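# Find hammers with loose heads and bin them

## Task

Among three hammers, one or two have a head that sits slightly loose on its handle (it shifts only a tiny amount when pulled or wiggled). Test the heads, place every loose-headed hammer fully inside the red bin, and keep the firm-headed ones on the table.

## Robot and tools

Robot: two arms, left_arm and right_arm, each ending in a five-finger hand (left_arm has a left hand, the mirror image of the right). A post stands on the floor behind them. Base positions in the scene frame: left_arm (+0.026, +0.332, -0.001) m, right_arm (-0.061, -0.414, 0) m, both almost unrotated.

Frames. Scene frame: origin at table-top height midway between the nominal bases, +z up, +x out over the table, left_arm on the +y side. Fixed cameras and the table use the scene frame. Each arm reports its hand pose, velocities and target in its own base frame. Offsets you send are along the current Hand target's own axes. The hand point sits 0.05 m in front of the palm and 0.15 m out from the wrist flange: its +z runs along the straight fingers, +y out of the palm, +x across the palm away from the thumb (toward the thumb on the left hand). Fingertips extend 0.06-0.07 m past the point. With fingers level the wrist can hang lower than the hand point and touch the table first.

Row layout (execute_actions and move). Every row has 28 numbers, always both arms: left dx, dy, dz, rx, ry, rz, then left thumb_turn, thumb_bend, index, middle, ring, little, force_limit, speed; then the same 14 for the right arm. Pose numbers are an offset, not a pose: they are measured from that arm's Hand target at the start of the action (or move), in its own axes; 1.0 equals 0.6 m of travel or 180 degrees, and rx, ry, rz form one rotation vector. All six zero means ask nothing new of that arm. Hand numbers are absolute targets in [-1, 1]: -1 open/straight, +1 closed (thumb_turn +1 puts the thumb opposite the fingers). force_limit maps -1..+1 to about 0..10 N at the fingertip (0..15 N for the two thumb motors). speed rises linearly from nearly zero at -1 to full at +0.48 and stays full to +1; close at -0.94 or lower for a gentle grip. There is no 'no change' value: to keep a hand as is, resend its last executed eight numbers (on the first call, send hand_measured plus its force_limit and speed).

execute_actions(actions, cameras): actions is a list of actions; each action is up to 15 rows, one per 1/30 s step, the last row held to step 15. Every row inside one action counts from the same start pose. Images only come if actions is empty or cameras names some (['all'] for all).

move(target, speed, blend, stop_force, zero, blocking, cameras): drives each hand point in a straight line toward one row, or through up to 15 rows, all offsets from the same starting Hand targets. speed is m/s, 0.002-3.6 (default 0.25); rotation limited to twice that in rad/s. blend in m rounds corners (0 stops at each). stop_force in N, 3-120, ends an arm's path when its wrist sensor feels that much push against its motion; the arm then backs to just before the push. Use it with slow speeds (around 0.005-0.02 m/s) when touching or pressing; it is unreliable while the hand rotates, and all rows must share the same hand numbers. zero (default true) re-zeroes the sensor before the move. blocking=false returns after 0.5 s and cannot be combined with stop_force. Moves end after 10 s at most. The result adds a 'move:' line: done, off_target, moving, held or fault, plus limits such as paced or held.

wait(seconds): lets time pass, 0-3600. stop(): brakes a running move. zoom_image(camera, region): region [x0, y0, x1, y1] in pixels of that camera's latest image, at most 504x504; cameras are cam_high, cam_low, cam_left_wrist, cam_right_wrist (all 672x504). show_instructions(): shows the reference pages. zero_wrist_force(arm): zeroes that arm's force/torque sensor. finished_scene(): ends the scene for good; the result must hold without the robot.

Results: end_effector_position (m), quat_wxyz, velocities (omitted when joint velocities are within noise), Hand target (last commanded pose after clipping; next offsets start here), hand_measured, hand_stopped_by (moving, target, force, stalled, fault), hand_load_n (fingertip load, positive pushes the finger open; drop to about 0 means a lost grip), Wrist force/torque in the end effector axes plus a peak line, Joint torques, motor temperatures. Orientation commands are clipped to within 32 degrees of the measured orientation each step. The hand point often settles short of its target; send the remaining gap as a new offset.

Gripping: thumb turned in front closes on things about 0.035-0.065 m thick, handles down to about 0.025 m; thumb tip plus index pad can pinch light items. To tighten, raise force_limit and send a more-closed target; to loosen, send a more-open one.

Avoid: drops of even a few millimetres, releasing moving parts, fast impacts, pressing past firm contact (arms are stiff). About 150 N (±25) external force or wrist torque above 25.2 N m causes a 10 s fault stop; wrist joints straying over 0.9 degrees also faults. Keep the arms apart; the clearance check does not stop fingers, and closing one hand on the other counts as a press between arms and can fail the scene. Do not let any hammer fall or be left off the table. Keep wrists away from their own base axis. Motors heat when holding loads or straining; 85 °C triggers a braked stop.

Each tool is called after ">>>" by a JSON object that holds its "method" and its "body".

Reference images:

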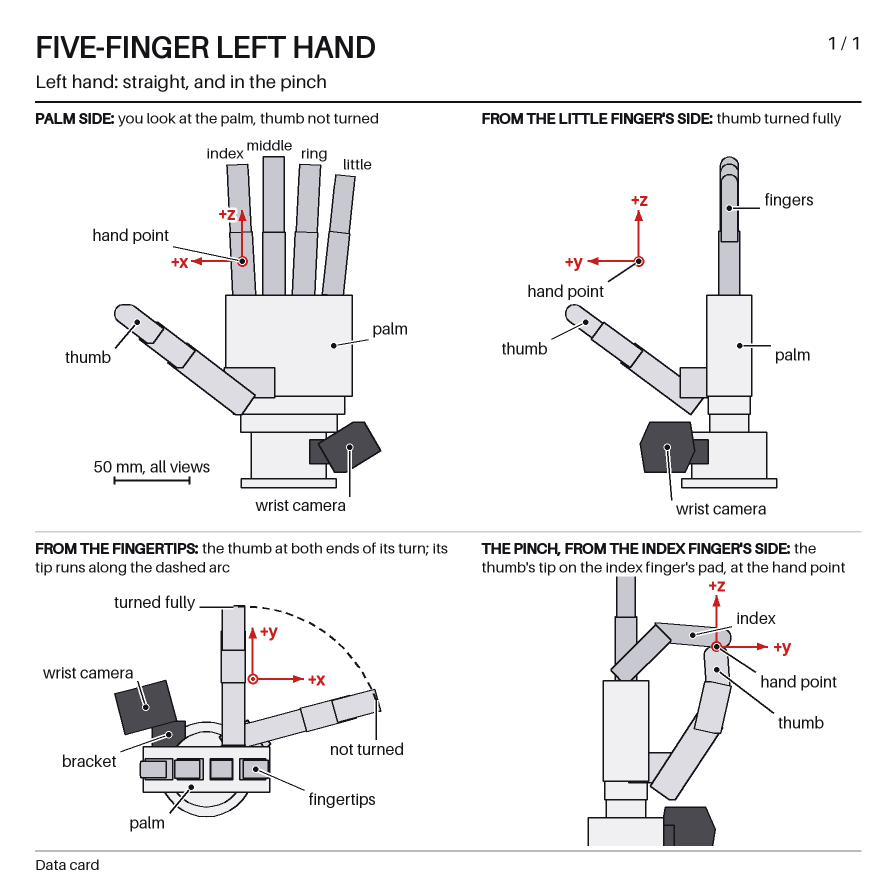

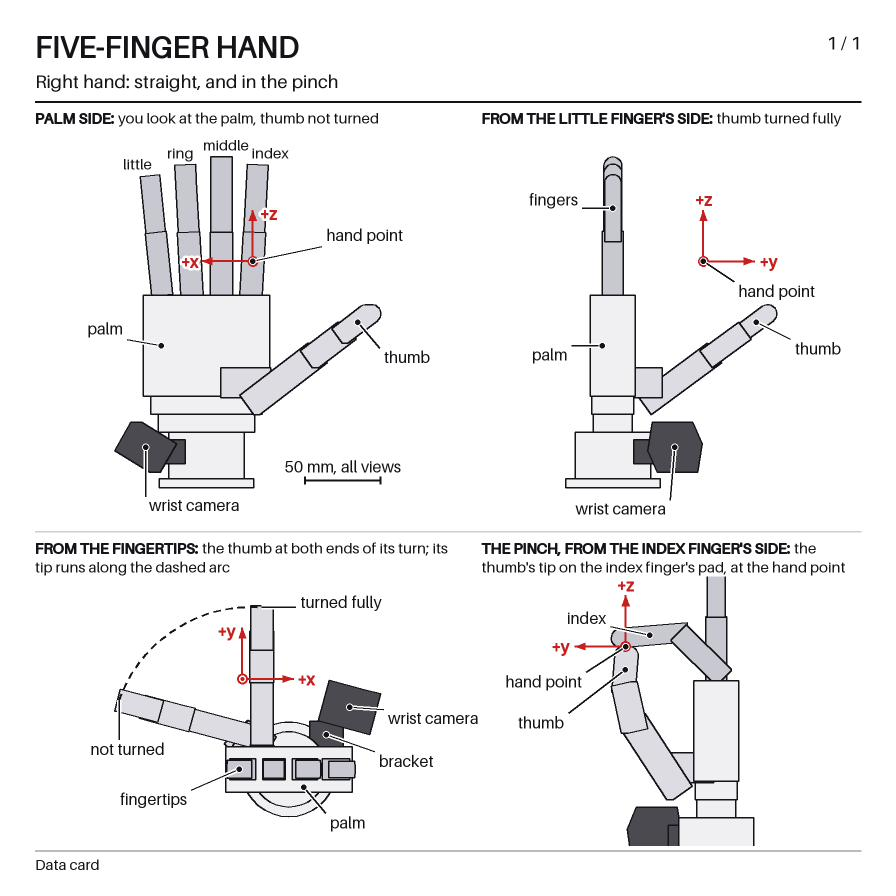

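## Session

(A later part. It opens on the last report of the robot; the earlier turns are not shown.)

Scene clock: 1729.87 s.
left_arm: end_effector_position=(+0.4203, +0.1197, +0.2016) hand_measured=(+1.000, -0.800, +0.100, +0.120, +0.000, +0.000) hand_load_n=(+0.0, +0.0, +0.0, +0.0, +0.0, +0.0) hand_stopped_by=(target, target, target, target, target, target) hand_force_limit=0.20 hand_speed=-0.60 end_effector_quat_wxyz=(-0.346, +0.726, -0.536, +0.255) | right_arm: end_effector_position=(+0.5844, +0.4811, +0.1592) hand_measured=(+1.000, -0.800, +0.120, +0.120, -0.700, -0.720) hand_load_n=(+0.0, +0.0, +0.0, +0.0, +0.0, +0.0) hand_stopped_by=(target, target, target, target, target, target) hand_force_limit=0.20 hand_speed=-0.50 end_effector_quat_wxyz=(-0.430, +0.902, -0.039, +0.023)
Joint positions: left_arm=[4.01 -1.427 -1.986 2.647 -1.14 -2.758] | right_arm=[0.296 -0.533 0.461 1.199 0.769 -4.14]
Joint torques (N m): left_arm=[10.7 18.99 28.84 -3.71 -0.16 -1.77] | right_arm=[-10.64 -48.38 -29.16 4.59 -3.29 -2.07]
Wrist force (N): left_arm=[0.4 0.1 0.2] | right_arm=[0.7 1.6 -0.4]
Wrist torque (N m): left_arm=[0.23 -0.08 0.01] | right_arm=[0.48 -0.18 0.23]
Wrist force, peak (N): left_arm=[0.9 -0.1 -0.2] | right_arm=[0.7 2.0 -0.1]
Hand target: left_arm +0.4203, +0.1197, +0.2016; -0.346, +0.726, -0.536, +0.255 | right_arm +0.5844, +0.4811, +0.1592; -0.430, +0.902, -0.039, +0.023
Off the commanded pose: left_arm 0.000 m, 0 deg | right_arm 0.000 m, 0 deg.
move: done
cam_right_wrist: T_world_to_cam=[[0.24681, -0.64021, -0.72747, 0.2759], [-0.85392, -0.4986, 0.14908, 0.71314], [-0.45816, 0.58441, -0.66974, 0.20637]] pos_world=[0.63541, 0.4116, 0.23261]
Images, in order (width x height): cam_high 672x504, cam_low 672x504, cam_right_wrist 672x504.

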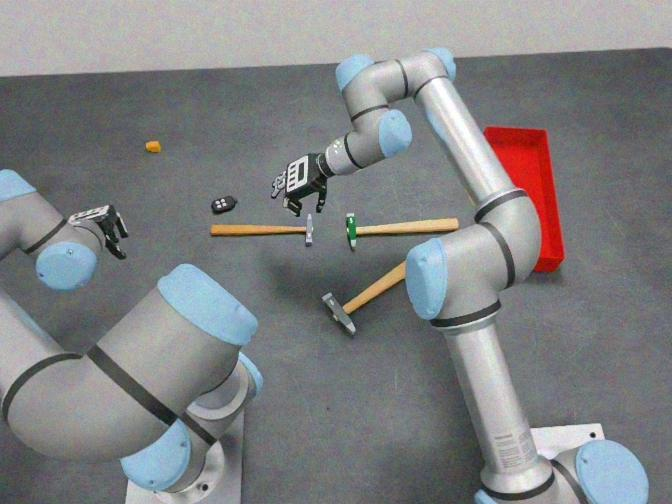

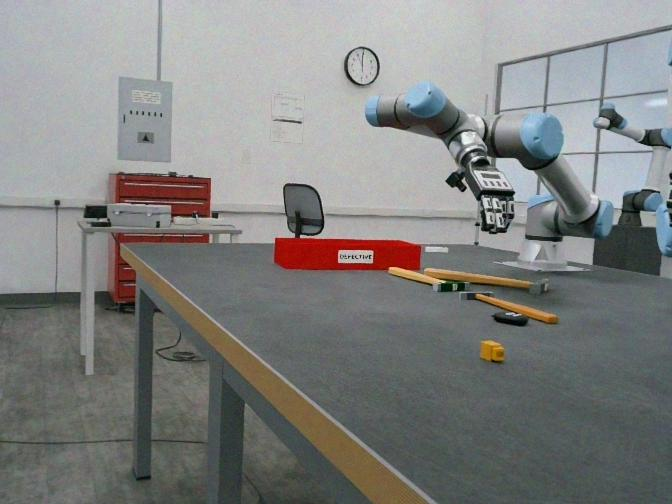

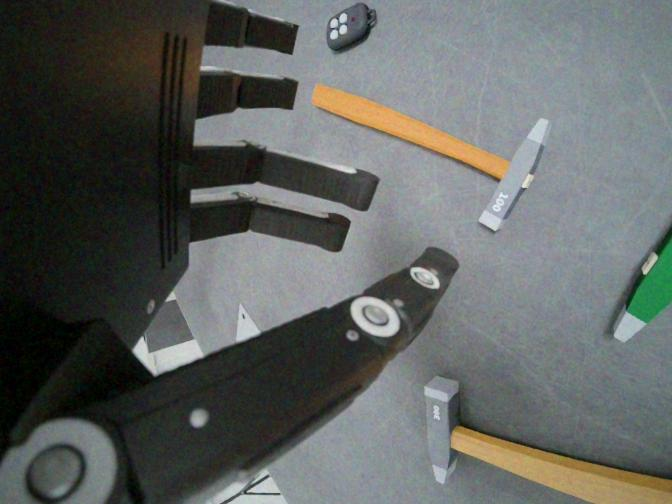

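>>> {"method": "move", "body": {"target": [[0,0,0,0,0,0,1,-0.8,0.1,0.12,0.0,0.0,0.2,-0.6,0.0088,0.1270,0.1057,0,-0.0056,-0.00455,1,-0.8,0.12,0.12,-1,-1,0.2,-0.5]], "speed": 0.1, "cameras": ["cam_right_wrist","cam_high","cam_low"]}}

>>> {"method": "zoom_image", "body": {"camera": "cam_right_wrist", "region": [290, 50, 672, 330]}}

Scene clock: 1797.53 s.
left_arm: end_effector_position=(+0.4203, +0.1197, +0.2016) hand_measured=(+1.000, -0.800, +0.100, +0.120, +0.000, +0.000) hand_load_n=(+0.0, +0.0, +0.0, +0.0, +0.0, +0.0) hand_stopped_by=(target, target, target, target, target, target) hand_force_limit=0.20 hand_speed=-0.60 end_effector_quat_wxyz=(-0.346, +0.726, -0.536, +0.255) | right_arm: end_effector_position=(+0.5906, +0.4820, +0.0602) hand_measured=(+1.000, -0.800, +0.120, +0.120, -1.000, -1.000) hand_load_n=(+0.0, +0.0, +0.0, +0.0, +0.0, +0.0) hand_stopped_by=(target, target, target, target, target, target) hand_force_limit=0.20 hand_speed=-0.50 end_effector_quat_wxyz=(-0.431, +0.902, -0.028, +0.018)
Joint positions: left_arm=[4.01 -1.427 -1.986 2.647 -1.14 -2.758] | right_arm=[0.294 -0.47 0.598 1.024 0.759 -4.173]
Joint torques (N m): left_arm=[10.71 18.74 29 -3.64 -0.05 -1.82] | right_arm=[-10.4 -49.18 -10.48 -0.48 -3.34 -2.33]
Wrist force (N): left_arm=[0.7 0.1 -0.2] | right_arm=[0.5 1.7 -0.4]
Wrist torque (N m): left_arm=[0.26 -0.14 0.03] | right_arm=[0.50 -0.17 0.22]
Wrist force, peak (N): left_arm=[1.0 0.1 -0.2] | right_arm=[0.6 2.3 0.2]
Hand target: left_arm +0.4203, +0.1197, +0.2016; -0.346, +0.726, -0.536, +0.255 | right_arm +0.5907, +0.4820, +0.0601; -0.431, +0.902, -0.028, +0.018
Off the commanded pose: left_arm 0.000 m, 0 deg | right_arm 0.000 m, 0 deg.
move: done
cam_right_wrist: T_world_to_cam=[[0.26129, -0.63458, -0.72735, 0.19168], [-0.84237, -0.51784, 0.14919, 0.73611], [-0.47133, 0.57371, -0.66985, 0.15528]] pos_world=[0.64318, 0.41374, 0.13361]
Images, in order (width x height): cam_high 672x504, cam_low 672x504, cam_right_wrist 672x504.

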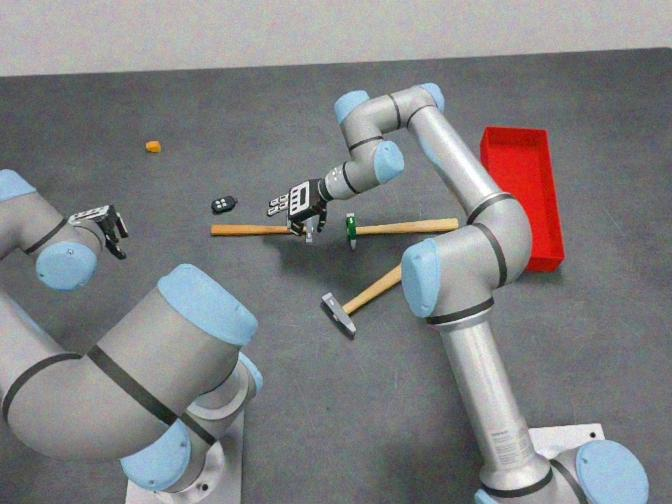

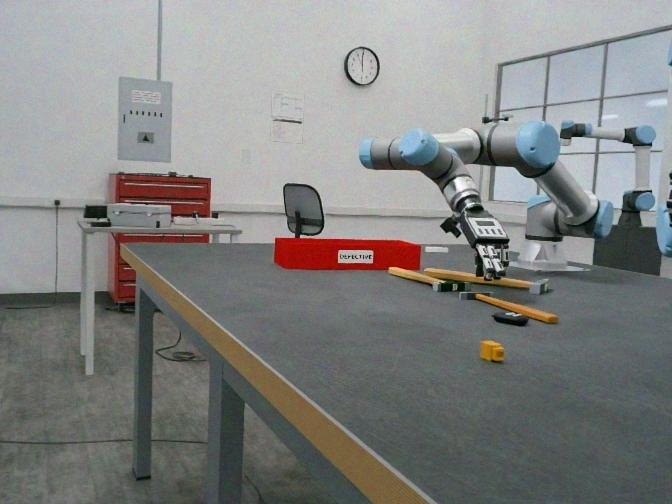

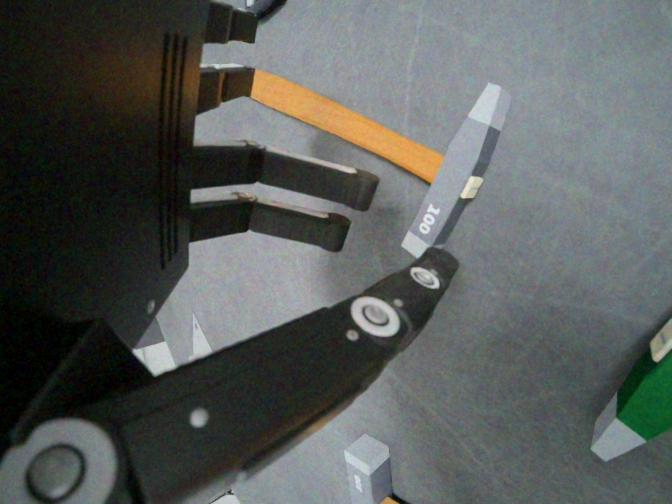

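Scaled by 1.319 from the camera's image (finer frame: 960x720).

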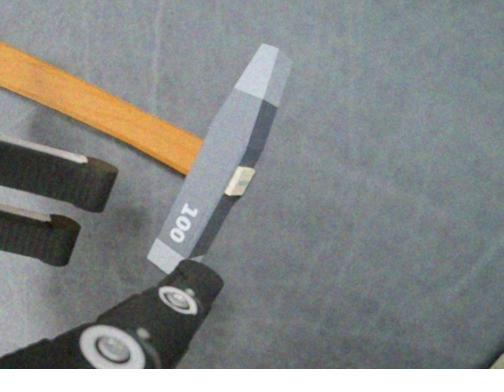

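>>> {"method": "move", "body": {"target": [[0,0,0,0,0,0,1,-0.8,0.1,0.12,0.0,0.0,0.2,-0.6,0,0.0325,0.0264,0,0,0,1,-0.8,0.12,0.12,-1,-1,0.2,-0.5]], "speed": 0.03, "stop_force": 6, "cameras": ["cam_right_wrist","cam_low"]}}

>>> {"method": "zoom_image", "body": {"camera": "cam_right_wrist", "region": [290, 50, 672, 330]}}

>>> {"method": "zoom_image", "body": {"camera": "cam_low", "region": [380, 180, 580, 340]}}

Scene clock: 1838.23 s.
left_arm: end_effector_position=(+0.4203, +0.1197, +0.2016) hand_measured=(+1.000, -0.800, +0.100, +0.120, +0.000, +0.000) hand_load_n=(+0.5, +0.0, +0.0, +0.0, +0.0, +0.0) hand_stopped_by=(target, target, target, target, target, target) hand_force_limit=0.20 hand_speed=-0.60 end_effector_quat_wxyz=(-0.346, +0.726, -0.536, +0.255) | right_arm: end_effector_position=(+0.5909, +0.4820, +0.0350) hand_measured=(+1.000, -0.800, +0.120, +0.120, -1.000, -1.000) hand_load_n=(+0.0, +0.0, +0.0, +0.0, +0.0, +0.0) hand_stopped_by=(target, target, target, target, target, target) hand_force_limit=0.20 hand_speed=-0.50 end_effector_quat_wxyz=(-0.431, +0.902, -0.028, +0.018)
Joint positions: left_arm=[4.01 -1.427 -1.986 2.647 -1.14 -2.758] | right_arm=[0.294 -0.454 0.631 0.975 0.759 -4.174]
Joint torques (N m): left_arm=[10.31 18.84 28.83 -3.69 0.05 -1.74] | right_arm=[-9.53 -49.48 -8.9 -0.6 -3.29 1.17]
Wrist force (N): left_arm=[0.6 0.3 0.0] | right_arm=[0.6 1.8 -0.2]
Wrist torque (N m): left_arm=[0.28 -0.12 0.01] | right_arm=[0.49 -0.19 0.22]
Wrist force, peak (N): left_arm=[0.9 0.0 -0.1] | right_arm=[0.9 1.9 -0.3]
Hand target: left_arm +0.4203, +0.1197, +0.2016; -0.346, +0.726, -0.536, +0.255 | right_arm +0.5909, +0.4820, +0.0350; -0.431, +0.902, -0.028, +0.018
Off the commanded pose: left_arm 0.000 m, 0 deg | right_arm 0.000 m, 0 deg.
move: done
cam_right_wrist: T_world_to_cam=[[0.26122, -0.63462, -0.72734, 0.17335], [-0.84238, -0.5178, 0.14925, 0.74003], [-0.47133, 0.57371, -0.66985, 0.13849]] pos_world=[0.64338, 0.41374, 0.10841]
Images, in order (width x height): cam_low 672x504, cam_right_wrist 672x504.

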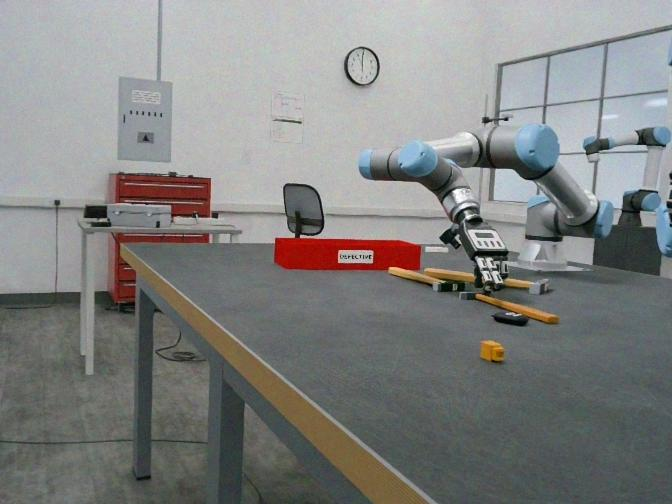

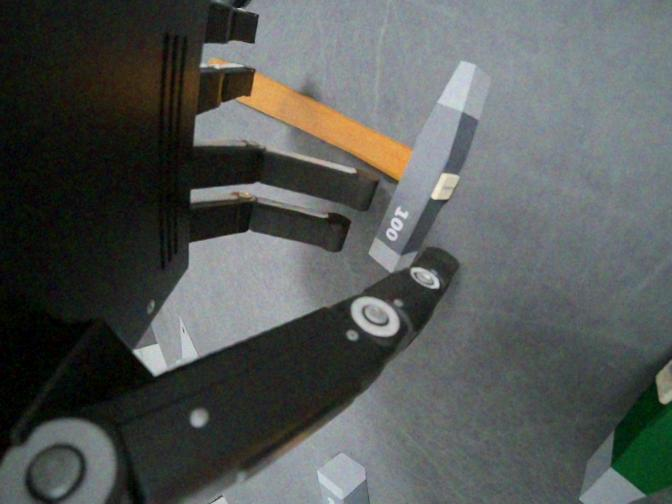

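Scaled by 1.319 from the camera's image (finer frame: 960x720).

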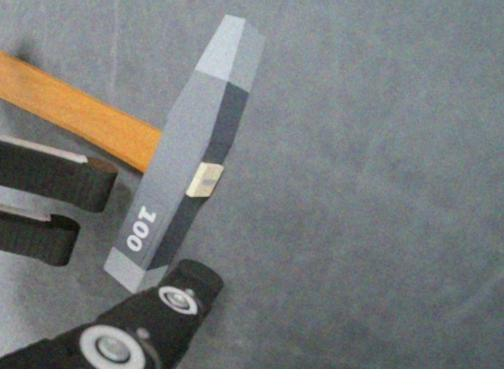

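Scaled by 2.520.

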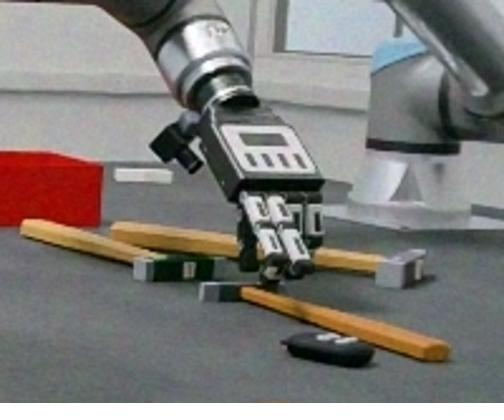

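>>> {"method": "move", "body": {"target": [[0,0,0,0,0,0,1,-0.8,0.1,0.12,0.0,0.0,0.2,-0.6,0,-0.00105,0.0013,0,0,0,1,-0.72,0.16,0.08,-1,-1,0.2,-0.3]], "speed": 0.03}}

>>> {"method": "move", "body": {"target": [[0,0,0,0,0,0,1,-0.8,0.1,0.12,0.0,0.0,0.2,-0.6,0,0.0226,0.0184,0,0,0,1,-0.72,0.16,0.08,-1,-1,0.2,-0.3]], "speed": 0.015, "stop_force": 5, "cameras": ["cam_right_wrist","cam_low"]}}

>>> {"method": "zoom_image", "body": {"camera": "cam_right_wrist", "region": [290, 50, 672, 330]}}

Scene clock: 1891.13 s.
left_arm: end_effector_position=(+0.4203, +0.1197, +0.2016) hand_measured=(+1.000, -0.800, +0.100, +0.120, +0.000, +0.000) hand_load_n=(+0.0, -0.5, +0.0, +0.0, +0.0, +0.0) hand_stopped_by=(target, target, target, target, target, target) hand_force_limit=0.20 hand_speed=-0.60 end_effector_quat_wxyz=(-0.346, +0.726, -0.536, +0.255) | right_arm: end_effector_position=(+0.5910, +0.4830, +0.0350) hand_measured=(+1.000, -0.720, +0.160, +0.080, -1.000, -1.000) hand_load_n=(+0.0, +0.0, +0.0, +0.0, +0.0, +0.0) hand_stopped_by=(target, target, target, target, target, target) hand_force_limit=0.20 hand_speed=-0.30 end_effector_quat_wxyz=(-0.431, +0.902, -0.028, +0.018)
Joint positions: left_arm=[4.01 -1.427 -1.986 2.647 -1.14 -2.758] | right_arm=[0.295 -0.452 0.627 0.976 0.759 -4.172]
Joint torques (N m): left_arm=[10.64 18.77 29.16 -3.71 0.1 -1.78] | right_arm=[8 -48.78 -27.68 4.68 1.27 1.52]
Wrist force (N): left_arm=[0.6 0.2 0.0] | right_arm=[0.7 1.5 -0.4]
Wrist torque (N m): left_arm=[0.25 -0.12 0.03] | right_arm=[0.47 -0.19 0.03]
Wrist force, peak (N): left_arm=[0.9 0.3 0.0] | right_arm=[0.8 1.9 -0.3]
Hand target: left_arm +0.4203, +0.1197, +0.2016; -0.346, +0.726, -0.536, +0.255 | right_arm +0.5909, +0.4830, +0.0350; -0.431, +0.902, -0.028, +0.018
Off the commanded pose: left_arm 0.000 m, 0 deg | right_arm 0.000 m, 0 deg.
move: done

Scene clock: 1893.40 s.
left_arm: end_effector_position=(+0.4203, +0.1197, +0.2016) hand_measured=(+1.000, -0.800, +0.100, +0.120, +0.000, +0.000) hand_load_n=(+0.0, +0.0, +0.0, +0.0, +0.0, +0.0) hand_stopped_by=(target, target, target, target, target, target) hand_force_limit=0.20 hand_speed=-0.60 end_effector_quat_wxyz=(-0.346, +0.726, -0.536, +0.255) | right_arm: end_effector_position=(+0.5911, +0.4831, +0.0191) hand_measured=(+1.000, -0.720, +0.160, +0.080, -1.000, -1.000) hand_load_n=(+0.0, +0.0, +0.0, +0.0, +0.0, +0.0) hand_stopped_by=(target, target, target, target, target, target) hand_force_limit=0.20 hand_speed=-0.30 end_effector_quat_wxyz=(-0.431, +0.902, -0.028, +0.018)
Joint positions: left_arm=[4.01 -1.427 -1.986 2.647 -1.14 -2.758] | right_arm=[0.295 -0.44 0.643 0.947 0.759 -4.172]
Joint torques (N m): left_arm=[10.04 18.83 28.82 -3.67 0.11 -1.77] | right_arm=[-6.6 -70.64 -25.6 4.71 1.65 -1]
Wrist force (N): left_arm=[0.7 0.1 0.0] | right_arm=[1.6 -1.0 -0.9]
Wrist torque (N m): left_arm=[0.24 -0.15 0.03] | right_arm=[0.42 -0.14 -0.05]
Wrist force, peak (N): left_arm=[0.8 0.2 -0.4] | right_arm=[2.0 -12.2 -3.9]
Hand target: left_arm +0.4203, +0.1197, +0.2016; -0.346, +0.726, -0.536, +0.255 | right_arm +0.5911, +0.4831, +0.0191; -0.431, +0.902, -0.028, +0.018 (not the last commanded pose)
Off the commanded pose: left_arm 0.000 m, 0 deg | right_arm 0.002 m, 0 deg.
move: contact (right_arm)
cam_right_wrist: T_world_to_cam=[[0.26124, -0.63464, -0.72732, 0.16243], [-0.84232, -0.51788, 0.14934, 0.74312], [-0.47143, 0.57362, -0.66986, 0.12741]] pos_world=[0.64358, 0.41484, 0.09251]
Images, in order (width x height): cam_low 672x504, cam_right_wrist 672x504.

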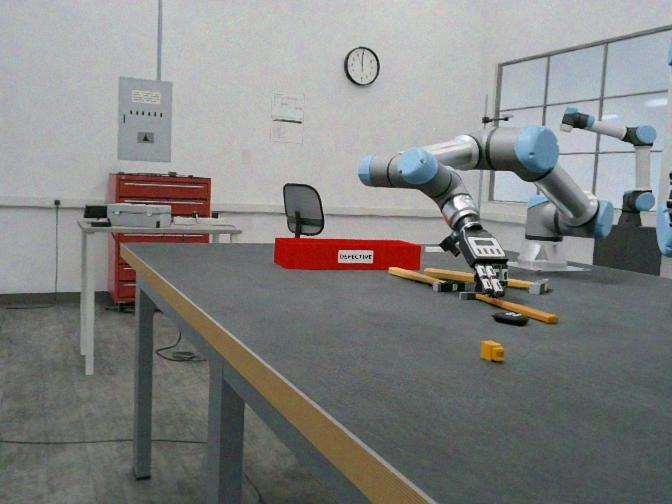

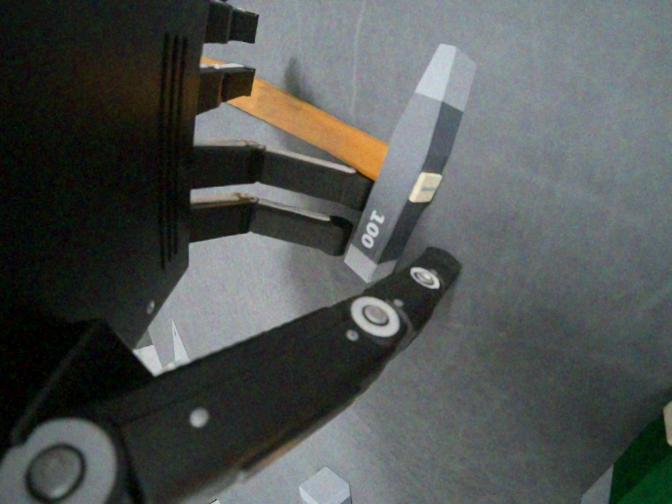

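Scaled by 1.319 from the camera's image (finer frame: 960x720).

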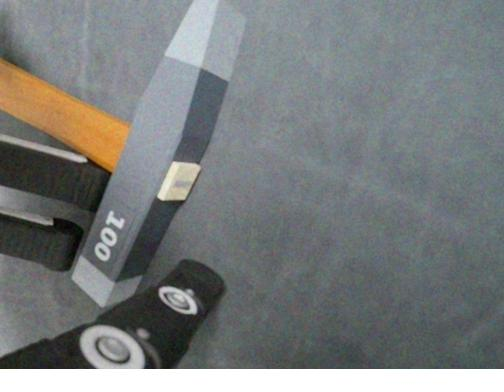

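>>> {"method": "move", "body": {"target": [[0,0,0,0,0,0,1,-0.8,0.1,0.12,0.0,0.0,0.2,-0.6,0,0,0,0,0,0,1,-0.3,0.5,0.45,-1,-1,0.2,-0.9]], "speed": 0.03, "cameras": ["cam_right_wrist"]}}

>>> {"method": "zoom_image", "body": {"camera": "cam_right_wrist", "region": [290, 50, 672, 330]}}

Scene clock: 1905.13 s.
left_arm: end_effector_position=(+0.4203, +0.1197, +0.2016) hand_measured=(+1.000, -0.800, +0.100, +0.120, +0.000, +0.000) hand_load_n=(+0.0, +0.0, +0.0, +0.0, +0.0, +0.0) hand_stopped_by=(target, target, target, target, target, target) hand_force_limit=0.20 hand_speed=-0.60 end_effector_quat_wxyz=(-0.346, +0.726, -0.536, +0.255) | right_arm: end_effector_position=(+0.5911, +0.4831, +0.0191) hand_measured=(+1.000, -0.588, +0.500, +0.302, -1.000, -1.000) hand_load_n=(+3.5, +9.5, +0.0, +8.0, +0.0, +0.0) hand_stopped_by=(target, force, target, force, target, target) hand_force_limit=0.20 hand_speed=-0.90 end_effector_quat_wxyz=(-0.431, +0.902, -0.028, +0.018)
Joint positions: left_arm=[4.01 -1.427 -1.986 2.647 -1.14 -2.758] | right_arm=[0.295 -0.44 0.643 0.947 0.759 -4.172]
Joint torques (N m): left_arm=[10.89 18.37 28.96 -3.62 0.22 -1.79] | right_arm=[-8.94 -69.15 -26.19 3.24 1.16 -1.13]
Wrist force (N): left_arm=[0.6 0.1 0.0] | right_arm=[0.4 2.0 0.1]
Wrist torque (N m): left_arm=[0.24 -0.13 0.02] | right_arm=[0.50 -0.14 0.01]
Wrist force, peak (N): left_arm=[1.0 0.0 -0.1] | right_arm=[0.5 2.9 0.2]
Hand target: left_arm +0.4203, +0.1197, +0.2016; -0.346, +0.726, -0.536, +0.255 | right_arm +0.5911, +0.4831, +0.0191; -0.431, +0.902, -0.028, +0.018
Off the commanded pose: left_arm 0.000 m, 0 deg | right_arm 0.000 m, 0 deg.
move: done
cam_right_wrist: T_world_to_cam=[[0.26122, -0.63462, -0.72734, 0.1624], [-0.84238, -0.5178, 0.14925, 0.74322], [-0.47133, 0.57371, -0.66985, 0.12735]] pos_world=[0.64368, 0.41484, 0.09251]

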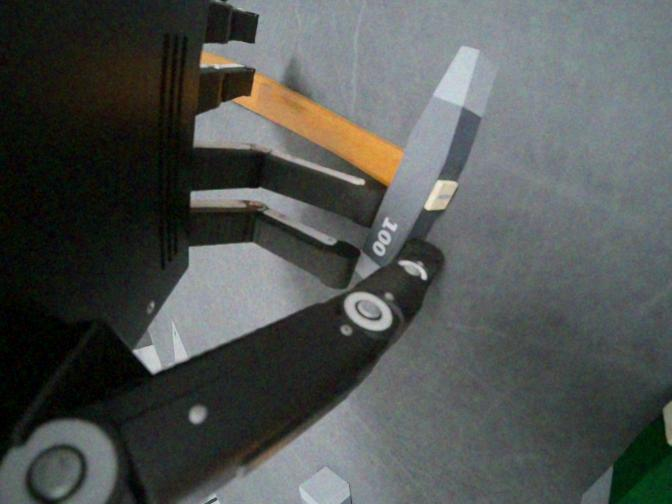

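Scaled by 1.319 from the camera's image (finer frame: 960x720).

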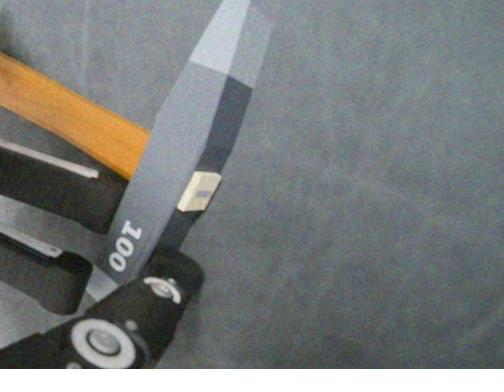

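>>> {"method": "move", "body": {"target": [[0,0,0,0,0,0,1,-0.8,0.1,0.12,0.0,0.0,0.2,-0.6,0,0,0,0,0,0,1,-0.67,0.22,0.18,-1,-1,0.2,-0.6]], "speed": 0.03}}

>>> {"method": "move", "body": {"target": [[0,0,0,0,0,0,1,-0.8,0.1,0.12,0.0,0.0,0.2,-0.6,0,0.0058,0.0047,0,0,0,1,-0.67,0.22,0.18,-1,-1,0.2,-0.6]], "speed": 0.01, "stop_force": 5, "cameras": ["cam_right_wrist"]}}

>>> {"method": "zoom_image", "body": {"camera": "cam_right_wrist", "region": [290, 50, 672, 330]}}

Scene clock: 1931.00 s.
left_arm: end_effector_position=(+0.4203, +0.1197, +0.2016) hand_measured=(+1.000, -0.800, +0.100, +0.120, +0.000, +0.000) hand_load_n=(+0.5, +0.0, +0.0, +0.0, +0.0, +0.0) hand_stopped_by=(target, target, target, target, target, target) hand_force_limit=0.20 hand_speed=-0.60 end_effector_quat_wxyz=(-0.346, +0.726, -0.536, +0.255) | right_arm: end_effector_position=(+0.5911, +0.4831, +0.0191) hand_measured=(+1.000, -0.670, +0.220, +0.180, -1.000, -1.000) hand_load_n=(+0.0, +0.0, +0.0, +0.0, +0.0, +0.0) hand_stopped_by=(target, target, target, target, target, target) hand_force_limit=0.20 hand_speed=-0.60 end_effector_quat_wxyz=(-0.431, +0.902, -0.028, +0.018)
Joint positions: left_arm=[4.01 -1.427 -1.986 2.647 -1.14 -2.758] | right_arm=[0.295 -0.44 0.643 0.947 0.759 -4.172]
Joint torques (N m): left_arm=[10.52 18.72 29.62 -3.66 0.34 -1.79] | right_arm=[-6.96 -69.92 -26.15 1.69 -0.38 -1.22]
Wrist force (N): left_arm=[0.7 0.1 -0.2] | right_arm=[0.5 1.5 -0.3]
Wrist torque (N m): left_arm=[0.25 -0.13 0.03] | right_arm=[0.44 -0.15 0.01]
Wrist force, peak (N): left_arm=[0.9 0.3 -0.3] | right_arm=[0.4 2.2 0.1]
Hand target: left_arm +0.4203, +0.1197, +0.2016; -0.346, +0.726, -0.536, +0.255 | right_arm +0.5911, +0.4831, +0.0191; -0.431, +0.902, -0.028, +0.018
Off the commanded pose: left_arm 0.000 m, 0 deg | right_arm 0.000 m, 0 deg.
move: done

Scene clock: 1932.50 s.
left_arm: end_effector_position=(+0.4203, +0.1197, +0.2016) hand_measured=(+1.000, -0.800, +0.100, +0.120, +0.000, +0.000) hand_load_n=(+0.0, +0.0, +0.0, +0.0, +0.0, +0.0) hand_stopped_by=(target, target, target, target, target, target) hand_force_limit=0.20 hand_speed=-0.60 end_effector_quat_wxyz=(-0.346, +0.726, -0.536, +0.255) | right_arm: end_effector_position=(+0.5911, +0.4831, +0.0168) hand_measured=(+1.000, -0.670, +0.220, +0.180, -1.000, -1.000) hand_load_n=(+0.0, +0.0, +0.0, +0.0, +0.0, +0.0) hand_stopped_by=(target, target, target, target, target, target) hand_force_limit=0.20 hand_speed=-0.60 end_effector_quat_wxyz=(-0.431, +0.902, -0.028, +0.018)
Joint positions: left_arm=[4.01 -1.427 -1.986 2.647 -1.14 -2.758] | right_arm=[0.295 -0.438 0.645 0.943 0.759 -4.172]
Joint torques (N m): left_arm=[10.91 18.51 29.06 -3.66 0.43 -1.71] | right_arm=[-8.46 -69.48 -24.79 4.59 -0.7 -0.83]
Wrist force (N): left_arm=[0.5 0.3 -0.3] | right_arm=[0.6 -4.0 -1.3]
Wrist torque (N m): left_arm=[0.28 -0.13 0.01] | right_arm=[0.31 -0.11 -0.11]
Wrist force, peak (N): left_arm=[0.9 0.3 0.0] | right_arm=[0.3 -12.0 -2.7]
Hand target: left_arm +0.4203, +0.1197, +0.2016; -0.346, +0.726, -0.536, +0.255 | right_arm +0.5911, +0.4831, +0.0168; -0.431, +0.902, -0.028, +0.018 (not the last commanded pose)
Off the commanded pose: left_arm 0.000 m, 0 deg | right_arm 0.002 m, 0 deg.
move: contact (right_arm)
cam_right_wrist: T_world_to_cam=[[0.26132, -0.63462, -0.7273, 0.16067], [-0.84237, -0.51784, 0.14918, 0.74358], [-0.4713, 0.57368, -0.66991, 0.12581]] pos_world=[0.64368, 0.41484, 0.09021]

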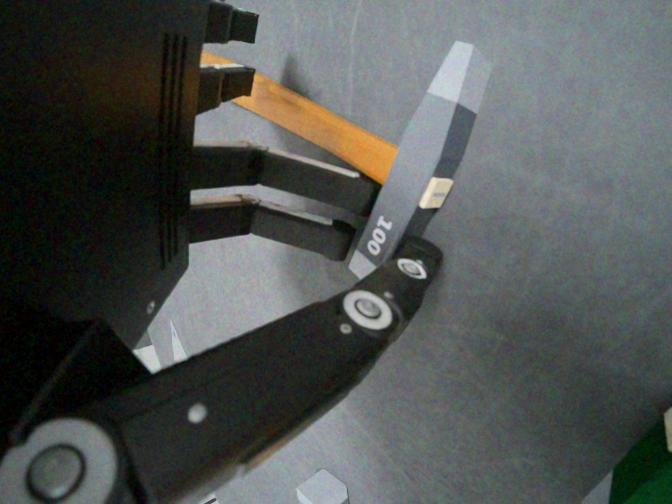

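Scaled by 1.319 from the camera's image (finer frame: 960x720).

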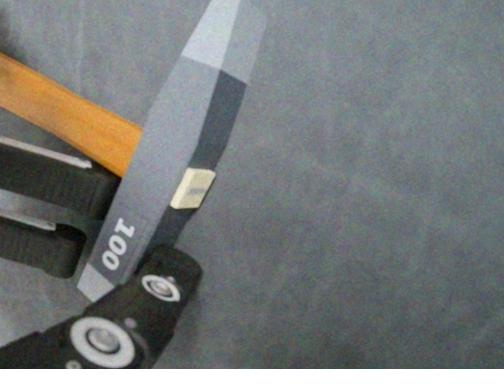

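>>> {"method": "move", "body": {"target": [[0,0,0,0,0,0,1,-0.8,0.1,0.12,0.0,0.0,0.2,-0.6,0,0,0,0,0,0,1,-0.3,0.22,0.18,-1,-1,-0.2,-0.9]], "speed": 0.03}}

>>> {"method": "move", "body": {"target": [[0,0,0,0,0,0,1,-0.8,0.1,0.12,0.0,0.0,0.2,-0.6,0,0,0,0,0,0,1,-0.3,0.5,0.182,-1,-1,0.2,-0.9]], "speed": 0.03, "cameras": ["cam_right_wrist"]}}

>>> {"method": "zoom_image", "body": {"camera": "cam_right_wrist", "region": [290, 50, 672, 330]}}

Scene clock: 1941.30 s.
left_arm: end_effector_position=(+0.4203, +0.1197, +0.2016) hand_measured=(+1.000, -0.800, +0.100, +0.120, +0.000, +0.000) hand_load_n=(+0.0, +0.0, +0.0, +0.0, +0.0, +0.0) hand_stopped_by=(target, target, target, target, target, target) hand_force_limit=0.20 hand_speed=-0.60 end_effector_quat_wxyz=(-0.346, +0.726, -0.536, +0.255) | right_arm: end_effector_position=(+0.5911, +0.4831, +0.0168) hand_measured=(+1.000, -0.454, +0.220, +0.180, -1.000, -1.000) hand_load_n=(+0.5, +7.0, +0.0, +0.0, +0.0, +0.0) hand_stopped_by=(target, force, target, target, target, target) hand_force_limit=-0.20 hand_speed=-0.90 end_effector_quat_wxyz=(-0.431, +0.902, -0.028, +0.018)
Joint positions: left_arm=[4.01 -1.427 -1.986 2.647 -1.14 -2.758] | right_arm=[0.295 -0.438 0.645 0.943 0.759 -4.172]
Joint torques (N m): left_arm=[10.79 18.63 28.59 -3.67 0.45 -1.67] | right_arm=[-7.19 -68.49 -25.45 3.52 -0.74 1.62]
Wrist force (N): left_arm=[0.8 0.0 0.0] | right_arm=[0.3 -2.6 -2.7]
Wrist torque (N m): left_arm=[0.23 -0.15 0.04] | right_arm=[0.43 -0.05 -0.10]
Wrist force, peak (N): left_arm=[0.9 0.3 -0.3] | right_arm=[0.7 -4.1 -1.3]
Hand target: left_arm +0.4203, +0.1197, +0.2016; -0.346, +0.726, -0.536, +0.255 | right_arm +0.5911, +0.4831, +0.0168; -0.431, +0.902, -0.028, +0.018
Off the commanded pose: left_arm 0.000 m, 0 deg | right_arm 0.000 m, 0 deg.
move: done

Scene clock: 1941.80 s.
left_arm: end_effector_position=(+0.4203, +0.1197, +0.2016) hand_measured=(+1.000, -0.800, +0.100, +0.120, +0.000, +0.000) hand_load_n=(+0.0, +0.0, +0.0, +0.0, +0.0, +0.0) hand_stopped_by=(target, target, target, target, target, target) hand_force_limit=0.20 hand_speed=-0.60 end_effector_quat_wxyz=(-0.346, +0.726, -0.536, +0.255) | right_arm: end_effector_position=(+0.5911, +0.4831, +0.0168) hand_measured=(+1.000, -0.454, +0.236, +0.182, -1.000, -1.000) hand_load_n=(+0.0, +8.0, +4.0, +1.0, +0.0, -0.5) hand_stopped_by=(target, force, force, target, target, target) hand_force_limit=0.20 hand_speed=-0.90 end_effector_quat_wxyz=(-0.431, +0.902, -0.028, +0.018)
Joint positions: left_arm=[4.01 -1.427 -1.986 2.647 -1.14 -2.758] | right_arm=[0.295 -0.438 0.645 0.943 0.759 -4.172]
Joint torques (N m): left_arm=[10.7 18.33 28.68 -3.58 0.49 -1.67] | right_arm=[-5.4 -67.98 -25.6 3.43 -0.81 1.38]
Wrist force (N): left_arm=[0.7 0.0 -0.1] | right_arm=[0.3 -2.5 -3.1]
Wrist torque (N m): left_arm=[0.23 -0.15 0.03] | right_arm=[0.43 -0.05 -0.11]
Wrist force, peak (N): left_arm=[0.9 0.2 0.2] | right_arm=[0.5 -2.8 -3.4]
Hand target: left_arm +0.4203, +0.1197, +0.2016; -0.346, +0.726, -0.536, +0.255 | right_arm +0.5911, +0.4831, +0.0168; -0.431, +0.902, -0.028, +0.018
Off the commanded pose: left_arm 0.000 m, 0 deg | right_arm 0.000 m, 0 deg.
move: done
cam_right_wrist: T_world_to_cam=[[0.26132, -0.63462, -0.7273, 0.16067], [-0.84237, -0.51784, 0.14918, 0.74358], [-0.4713, 0.57368, -0.66991, 0.12581]] pos_world=[0.64368, 0.41484, 0.09021]

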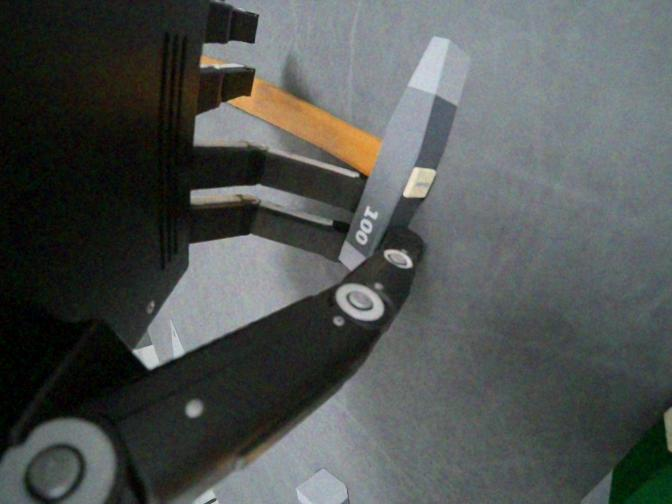

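Scaled by 1.319 from the camera's image (finer frame: 960x720).

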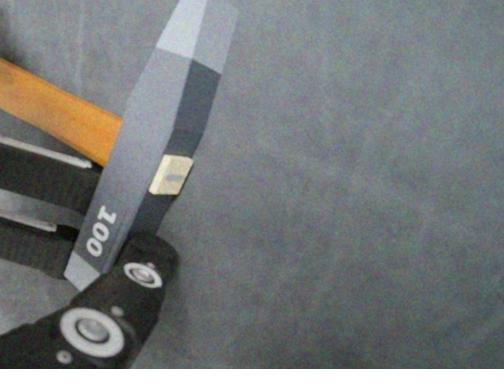

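>>> {"method": "move", "body": {"target": [[0,0,0,0,0,0,1,-0.8,0.1,0.12,0.0,0.0,0.2,-0.6,0,0,0,0,0,0,1,-0.3,0.5,0.4,-1,-1,0.2,-0.9]], "speed": 0.03}}

>>> {"method": "move", "body": {"target": [[0,0,0,0,0,0,1,-0.8,0.1,0.12,0.0,0.0,0.2,-0.6,0,0,0,0,0,0,1,-0.25,0.55,0.45,-1,-1,0.3,-0.9]], "speed": 0.03}}

Scene clock: 1947.63 s.
left_arm: end_effector_position=(+0.4203, +0.1197, +0.2016) hand_measured=(+1.000, -0.800, +0.100, +0.120, +0.000, +0.000) hand_load_n=(+0.0, +0.0, +0.0, +0.0, +0.0, +0.0) hand_stopped_by=(target, target, target, target, target, target) hand_force_limit=0.20 hand_speed=-0.60 end_effector_quat_wxyz=(-0.346, +0.726, -0.536, +0.255) | right_arm: end_effector_position=(+0.5911, +0.4831, +0.0168) hand_measured=(+1.000, -0.454, +0.236, +0.188, -1.000, -1.000) hand_load_n=(+0.0, +8.0, +4.0, +8.5, +0.0, +0.0) hand_stopped_by=(target, force, force, force, target, target) hand_force_limit=0.20 hand_speed=-0.90 end_effector_quat_wxyz=(-0.431, +0.902, -0.028, +0.018)
Joint positions: left_arm=[4.01 -1.427 -1.986 2.647 -1.14 -2.758] | right_arm=[0.295 -0.438 0.645 0.943 0.759 -4.172]
Joint torques (N m): left_arm=[10.71 18.11 29.13 -3.59 0.53 -1.75] | right_arm=[-6.76 -64.56 -25.19 2.5 -0.63 1.65]
Wrist force (N): left_arm=[0.4 0.0 -0.1] | right_arm=[0.6 -3.8 -0.2]
Wrist torque (N m): left_arm=[0.24 -0.10 0.02] | right_arm=[0.30 -0.16 -0.14]
Wrist force, peak (N): left_arm=[0.9 0.0 -0.2] | right_arm=[0.5 -2.9 -3.4]
Hand target: left_arm +0.4203, +0.1197, +0.2016; -0.346, +0.726, -0.536, +0.255 | right_arm +0.5911, +0.4831, +0.0168; -0.431, +0.902, -0.028, +0.018
Off the commanded pose: left_arm 0.000 m, 0 deg | right_arm 0.000 m, 0 deg.
move: done

Scene clock: 1948.13 s.
left_arm: end_effector_position=(+0.4203, +0.1197, +0.2016) hand_measured=(+1.000, -0.800, +0.100, +0.120, +0.000, +0.000) hand_load_n=(+0.0, +0.0, +0.0, -0.5, +0.0, -0.5) hand_stopped_by=(target, target, target, target, target, target) hand_force_limit=0.20 hand_speed=-0.60 end_effector_quat_wxyz=(-0.346, +0.726, -0.536, +0.255) | right_arm: end_effector_position=(+0.5911, +0.4831, +0.0168) hand_measured=(+1.000, -0.450, +0.244, +0.188, -1.000, -1.000) hand_load_n=(+0.0, +10.5, +8.0, +7.5, +0.0, +0.0) hand_stopped_by=(target, force, force, force, target, target) hand_force_limit=0.30 hand_speed=-0.90 end_effector_quat_wxyz=(-0.431, +0.902, -0.028, +0.018)
Joint positions: left_arm=[4.01 -1.427 -1.986 2.647 -1.14 -2.758] | right_arm=[0.295 -0.438 0.645 0.943 0.759 -4.172]
Joint torques (N m): left_arm=[10.09 18.7 29 -3.65 0.57 -1.71] | right_arm=[-6.12 -63.48 -25.84 2.51 -0.63 1.55]
Wrist force (N): left_arm=[0.5 -0.2 -0.1] | right_arm=[0.4 -1.7 -0.6]
Wrist torque (N m): left_arm=[0.21 -0.11 0.02] | right_arm=[0.38 -0.13 -0.07]
Wrist force, peak (N): left_arm=[0.7 0.2 -0.2] | right_arm=[0.4 -4.3 0.0]
Hand target: left_arm +0.4203, +0.1197, +0.2016; -0.346, +0.726, -0.536, +0.255 | right_arm +0.5911, +0.4831, +0.0168; -0.431, +0.902, -0.028, +0.018
Off the commanded pose: left_arm 0.000 m, 0 deg | right_arm 0.000 m, 0 deg.
move: done

>>> {"method": "move", "body": {"target": [[0.4158,0.0350,0.1726,0,0.0843,0.0684,1,-0.72,0.2,0.2,0.15,0.1,0.2,-0.3,0,0,0,0,0,0,1,-0.25,0.55,0.45,-1,-1,0.3,-0.9]], "speed": 0.12, "cameras": ["cam_left_wrist","cam_high","cam_low"]}}

>>> {"method": "zoom_image", "body": {"camera": "cam_left_wrist", "region": [0, 0, 400, 350]}}

Scene clock: 1971.93 s.
left_arm: end_effector_position=(+0.5579, -0.0989, +0.1199) hand_measured=(+1.000, -0.720, +0.200, +0.200, +0.150, +0.100) hand_load_n=(+0.0, +0.5, +0.0, +0.0, +0.0, +0.0) hand_stopped_by=(target, target, target, target, target, target) hand_force_limit=0.20 hand_speed=-0.30 end_effector_quat_wxyz=(-0.298, +0.625, -0.652, +0.310) | right_arm: end_effector_position=(+0.5911, +0.4831, +0.0168) hand_measured=(+1.000, -0.450, +0.244, +0.188, -1.000, -1.000) hand_load_n=(+0.0, +10.5, +8.0, +7.0, +0.0, +0.0) hand_stopped_by=(target, force, force, force, target, target) hand_force_limit=0.30 hand_speed=-0.90 end_effector_quat_wxyz=(-0.431, +0.902, -0.028, +0.018)
Joint positions: left_arm=[3.323 -1.804 -1.8 2.91 -1.398 -2.999] | right_arm=[0.295 -0.438 0.645 0.943 0.759 -4.172]
Joint torques (N m): left_arm=[-14.37 21.84 28.65 2.28 -2.24 -1.95] | right_arm=[-7.06 -58.54 -23.66 1.01 -0.49 1.53]
Wrist force (N): left_arm=[0.7 0.3 0.1] | right_arm=[0.4 -1.6 -0.6]
Wrist torque (N m): left_arm=[0.27 -0.14 0.03] | right_arm=[0.39 -0.12 -0.06]
Wrist force, peak (N): left_arm=[1.1 0.1 0.3] | right_arm=[0.6 -2.1 -1.0]
Hand target: left_arm +0.5580, -0.0989, +0.1199; -0.298, +0.625, -0.652, +0.310 | right_arm +0.5911, +0.4831, +0.0168; -0.431, +0.902, -0.028, +0.018
Off the commanded pose: left_arm 0.000 m, 0 deg | right_arm 0.000 m, 0 deg.
move: done
cam_left_wrist: T_world_to_cam=[[0.63932, -0.26366, 0.72232, -0.46802], [-0.5339, -0.82824, 0.17022, 0.20292], [0.55337, -0.49447, -0.67028, -0.15959]] pos_world=[0.49587, -0.03425, 0.19655]
Images, in order (width x height): cam_high 672x504, cam_low 672x504, cam_left_wrist 672x504.

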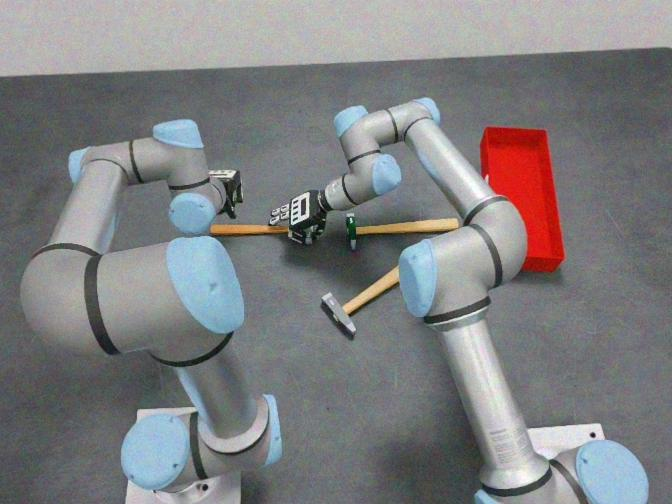

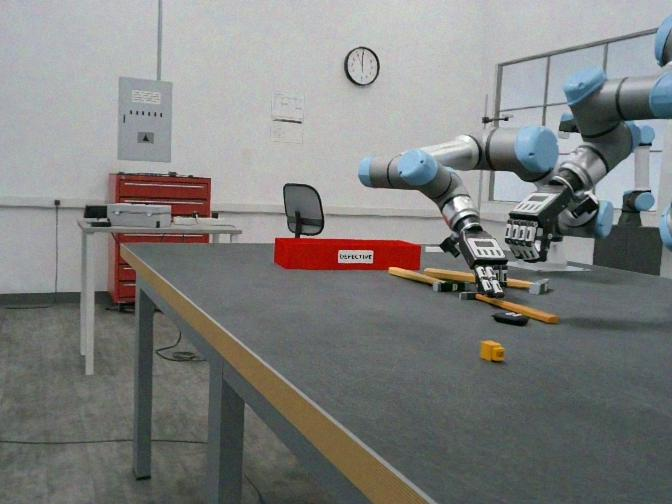

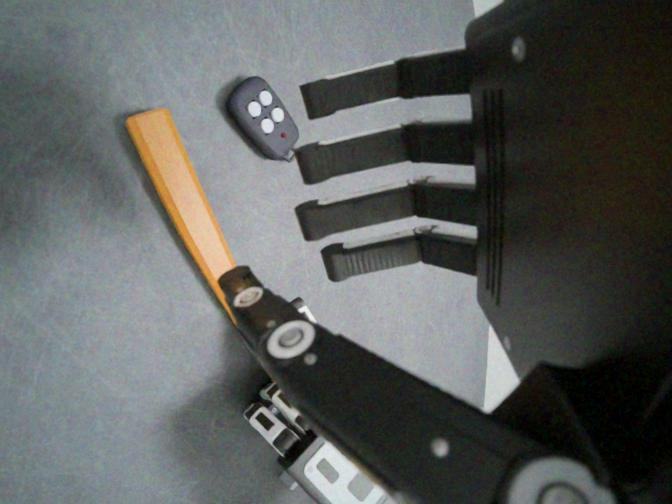

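Scaled by 1.260 from the camera's image (finer frame: 960x720).

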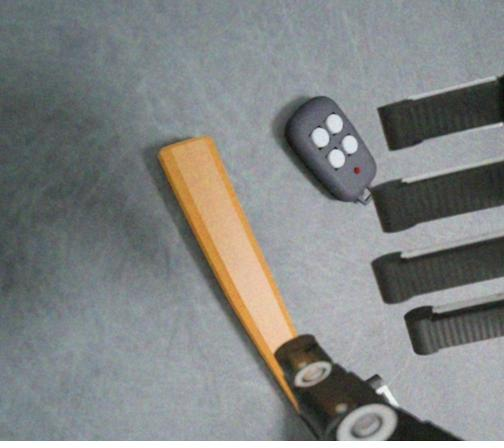

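>>> {"method": "move", "body": {"target": [[0.0063,0.0947,0.0945,0,-0.0043,-0.0035,1,-0.70,0.2,0.23,0.22,0.2,0.2,-0.3,0,0,0,0,0,0,1,-0.25,0.55,0.45,-1,-1,0.3,-0.9]], "speed": 0.06, "cameras": ["cam_left_wrist","cam_low"]}}

>>> {"method": "zoom_image", "body": {"camera": "cam_left_wrist", "region": [0, 0, 400, 400]}}

>>> {"method": "zoom_image", "body": {"camera": "cam_low", "region": [400, 180, 600, 340]}}

Scene clock: 2010.27 s.
left_arm: end_effector_position=(+0.5660, -0.1030, +0.0401) hand_measured=(+1.000, -0.700, +0.200, +0.230, +0.220, +0.200) hand_load_n=(+0.0, +0.0, +0.0, +0.0, +0.0, +0.0) hand_stopped_by=(target, target, target, target, target, target) hand_force_limit=0.20 hand_speed=-0.30 end_effector_quat_wxyz=(-0.300, +0.630, -0.646, +0.308) | right_arm: end_effector_position=(+0.5911, +0.4831, +0.0168) hand_measured=(+1.000, -0.450, +0.244, +0.188, -1.000, -1.000) hand_load_n=(-0.5, +10.5, +8.0, +7.5, +0.0, +0.0) hand_stopped_by=(target, force, force, force, target, target) hand_force_limit=0.30 hand_speed=-0.90 end_effector_quat_wxyz=(-0.431, +0.902, -0.028, +0.018)
Joint positions: left_arm=[3.302 -1.925 -1.874 3.109 -1.427 -3.023] | right_arm=[0.295 -0.438 0.645 0.943 0.759 -4.172]
Joint torques (N m): left_arm=[-14.44 25.06 4.57 2.31 -2.35 -2.04] | right_arm=[-6.91 -52.88 -23.62 0.3 -0.22 1.5]
Wrist force (N): left_arm=[0.5 0.0 -0.1] | right_arm=[0.4 -2.1 -0.6]
Wrist torque (N m): left_arm=[0.23 -0.12 0.02] | right_arm=[0.31 -0.13 -0.08]
Wrist force, peak (N): left_arm=[0.8 0.4 -0.5] | right_arm=[0.3 -2.1 -0.8]
Hand target: left_arm +0.5660, -0.1030, +0.0400; -0.300, +0.630, -0.646, +0.308 | right_arm +0.5911, +0.4831, +0.0168; -0.431, +0.902, -0.028, +0.018
Off the commanded pose: left_arm 0.000 m, 0 deg | right_arm 0.000 m, 0 deg.
move: done
cam_left_wrist: T_world_to_cam=[[0.64379, -0.25254, 0.72233, -0.41794], [-0.51946, -0.83737, 0.17022, 0.20826], [0.56187, -0.4848, -0.67027, -0.22334]] pos_world=[0.50273, -0.03943, 0.11675]
Images, in order (width x height): cam_low 672x504, cam_left_wrist 672x504.

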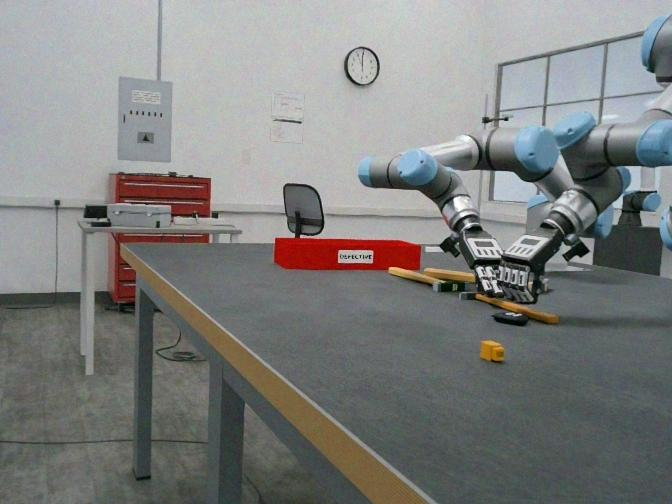

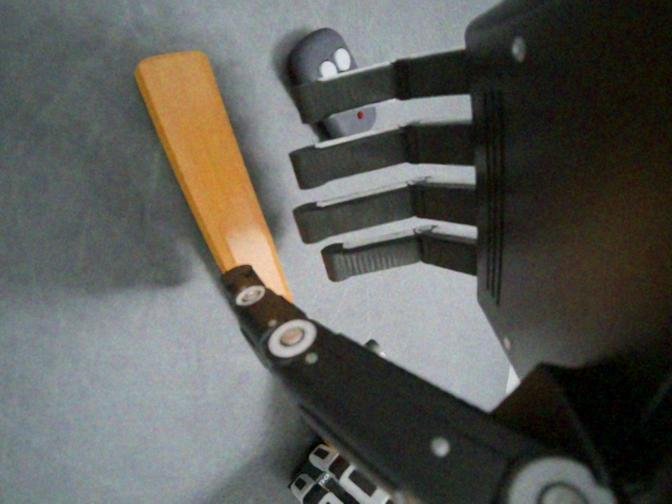

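Scaled by 1.260 from the camera's image (finer frame: 960x720).

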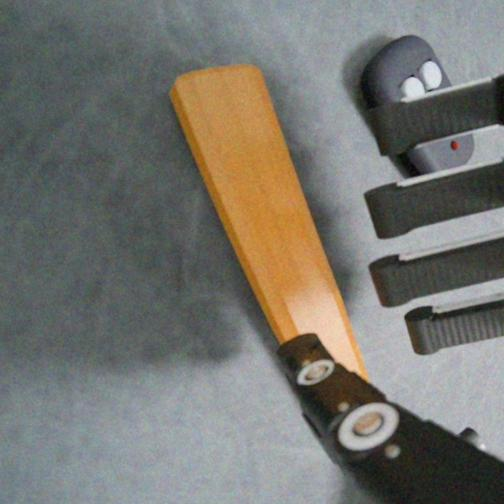

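Scaled by 2.520.

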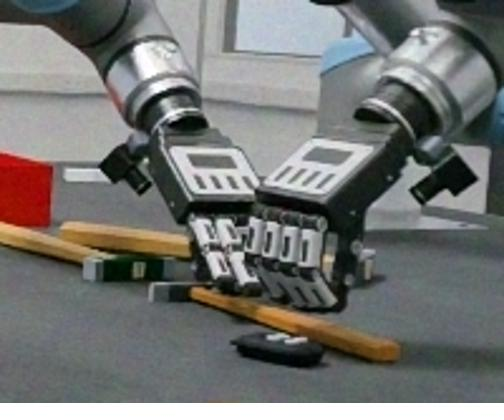

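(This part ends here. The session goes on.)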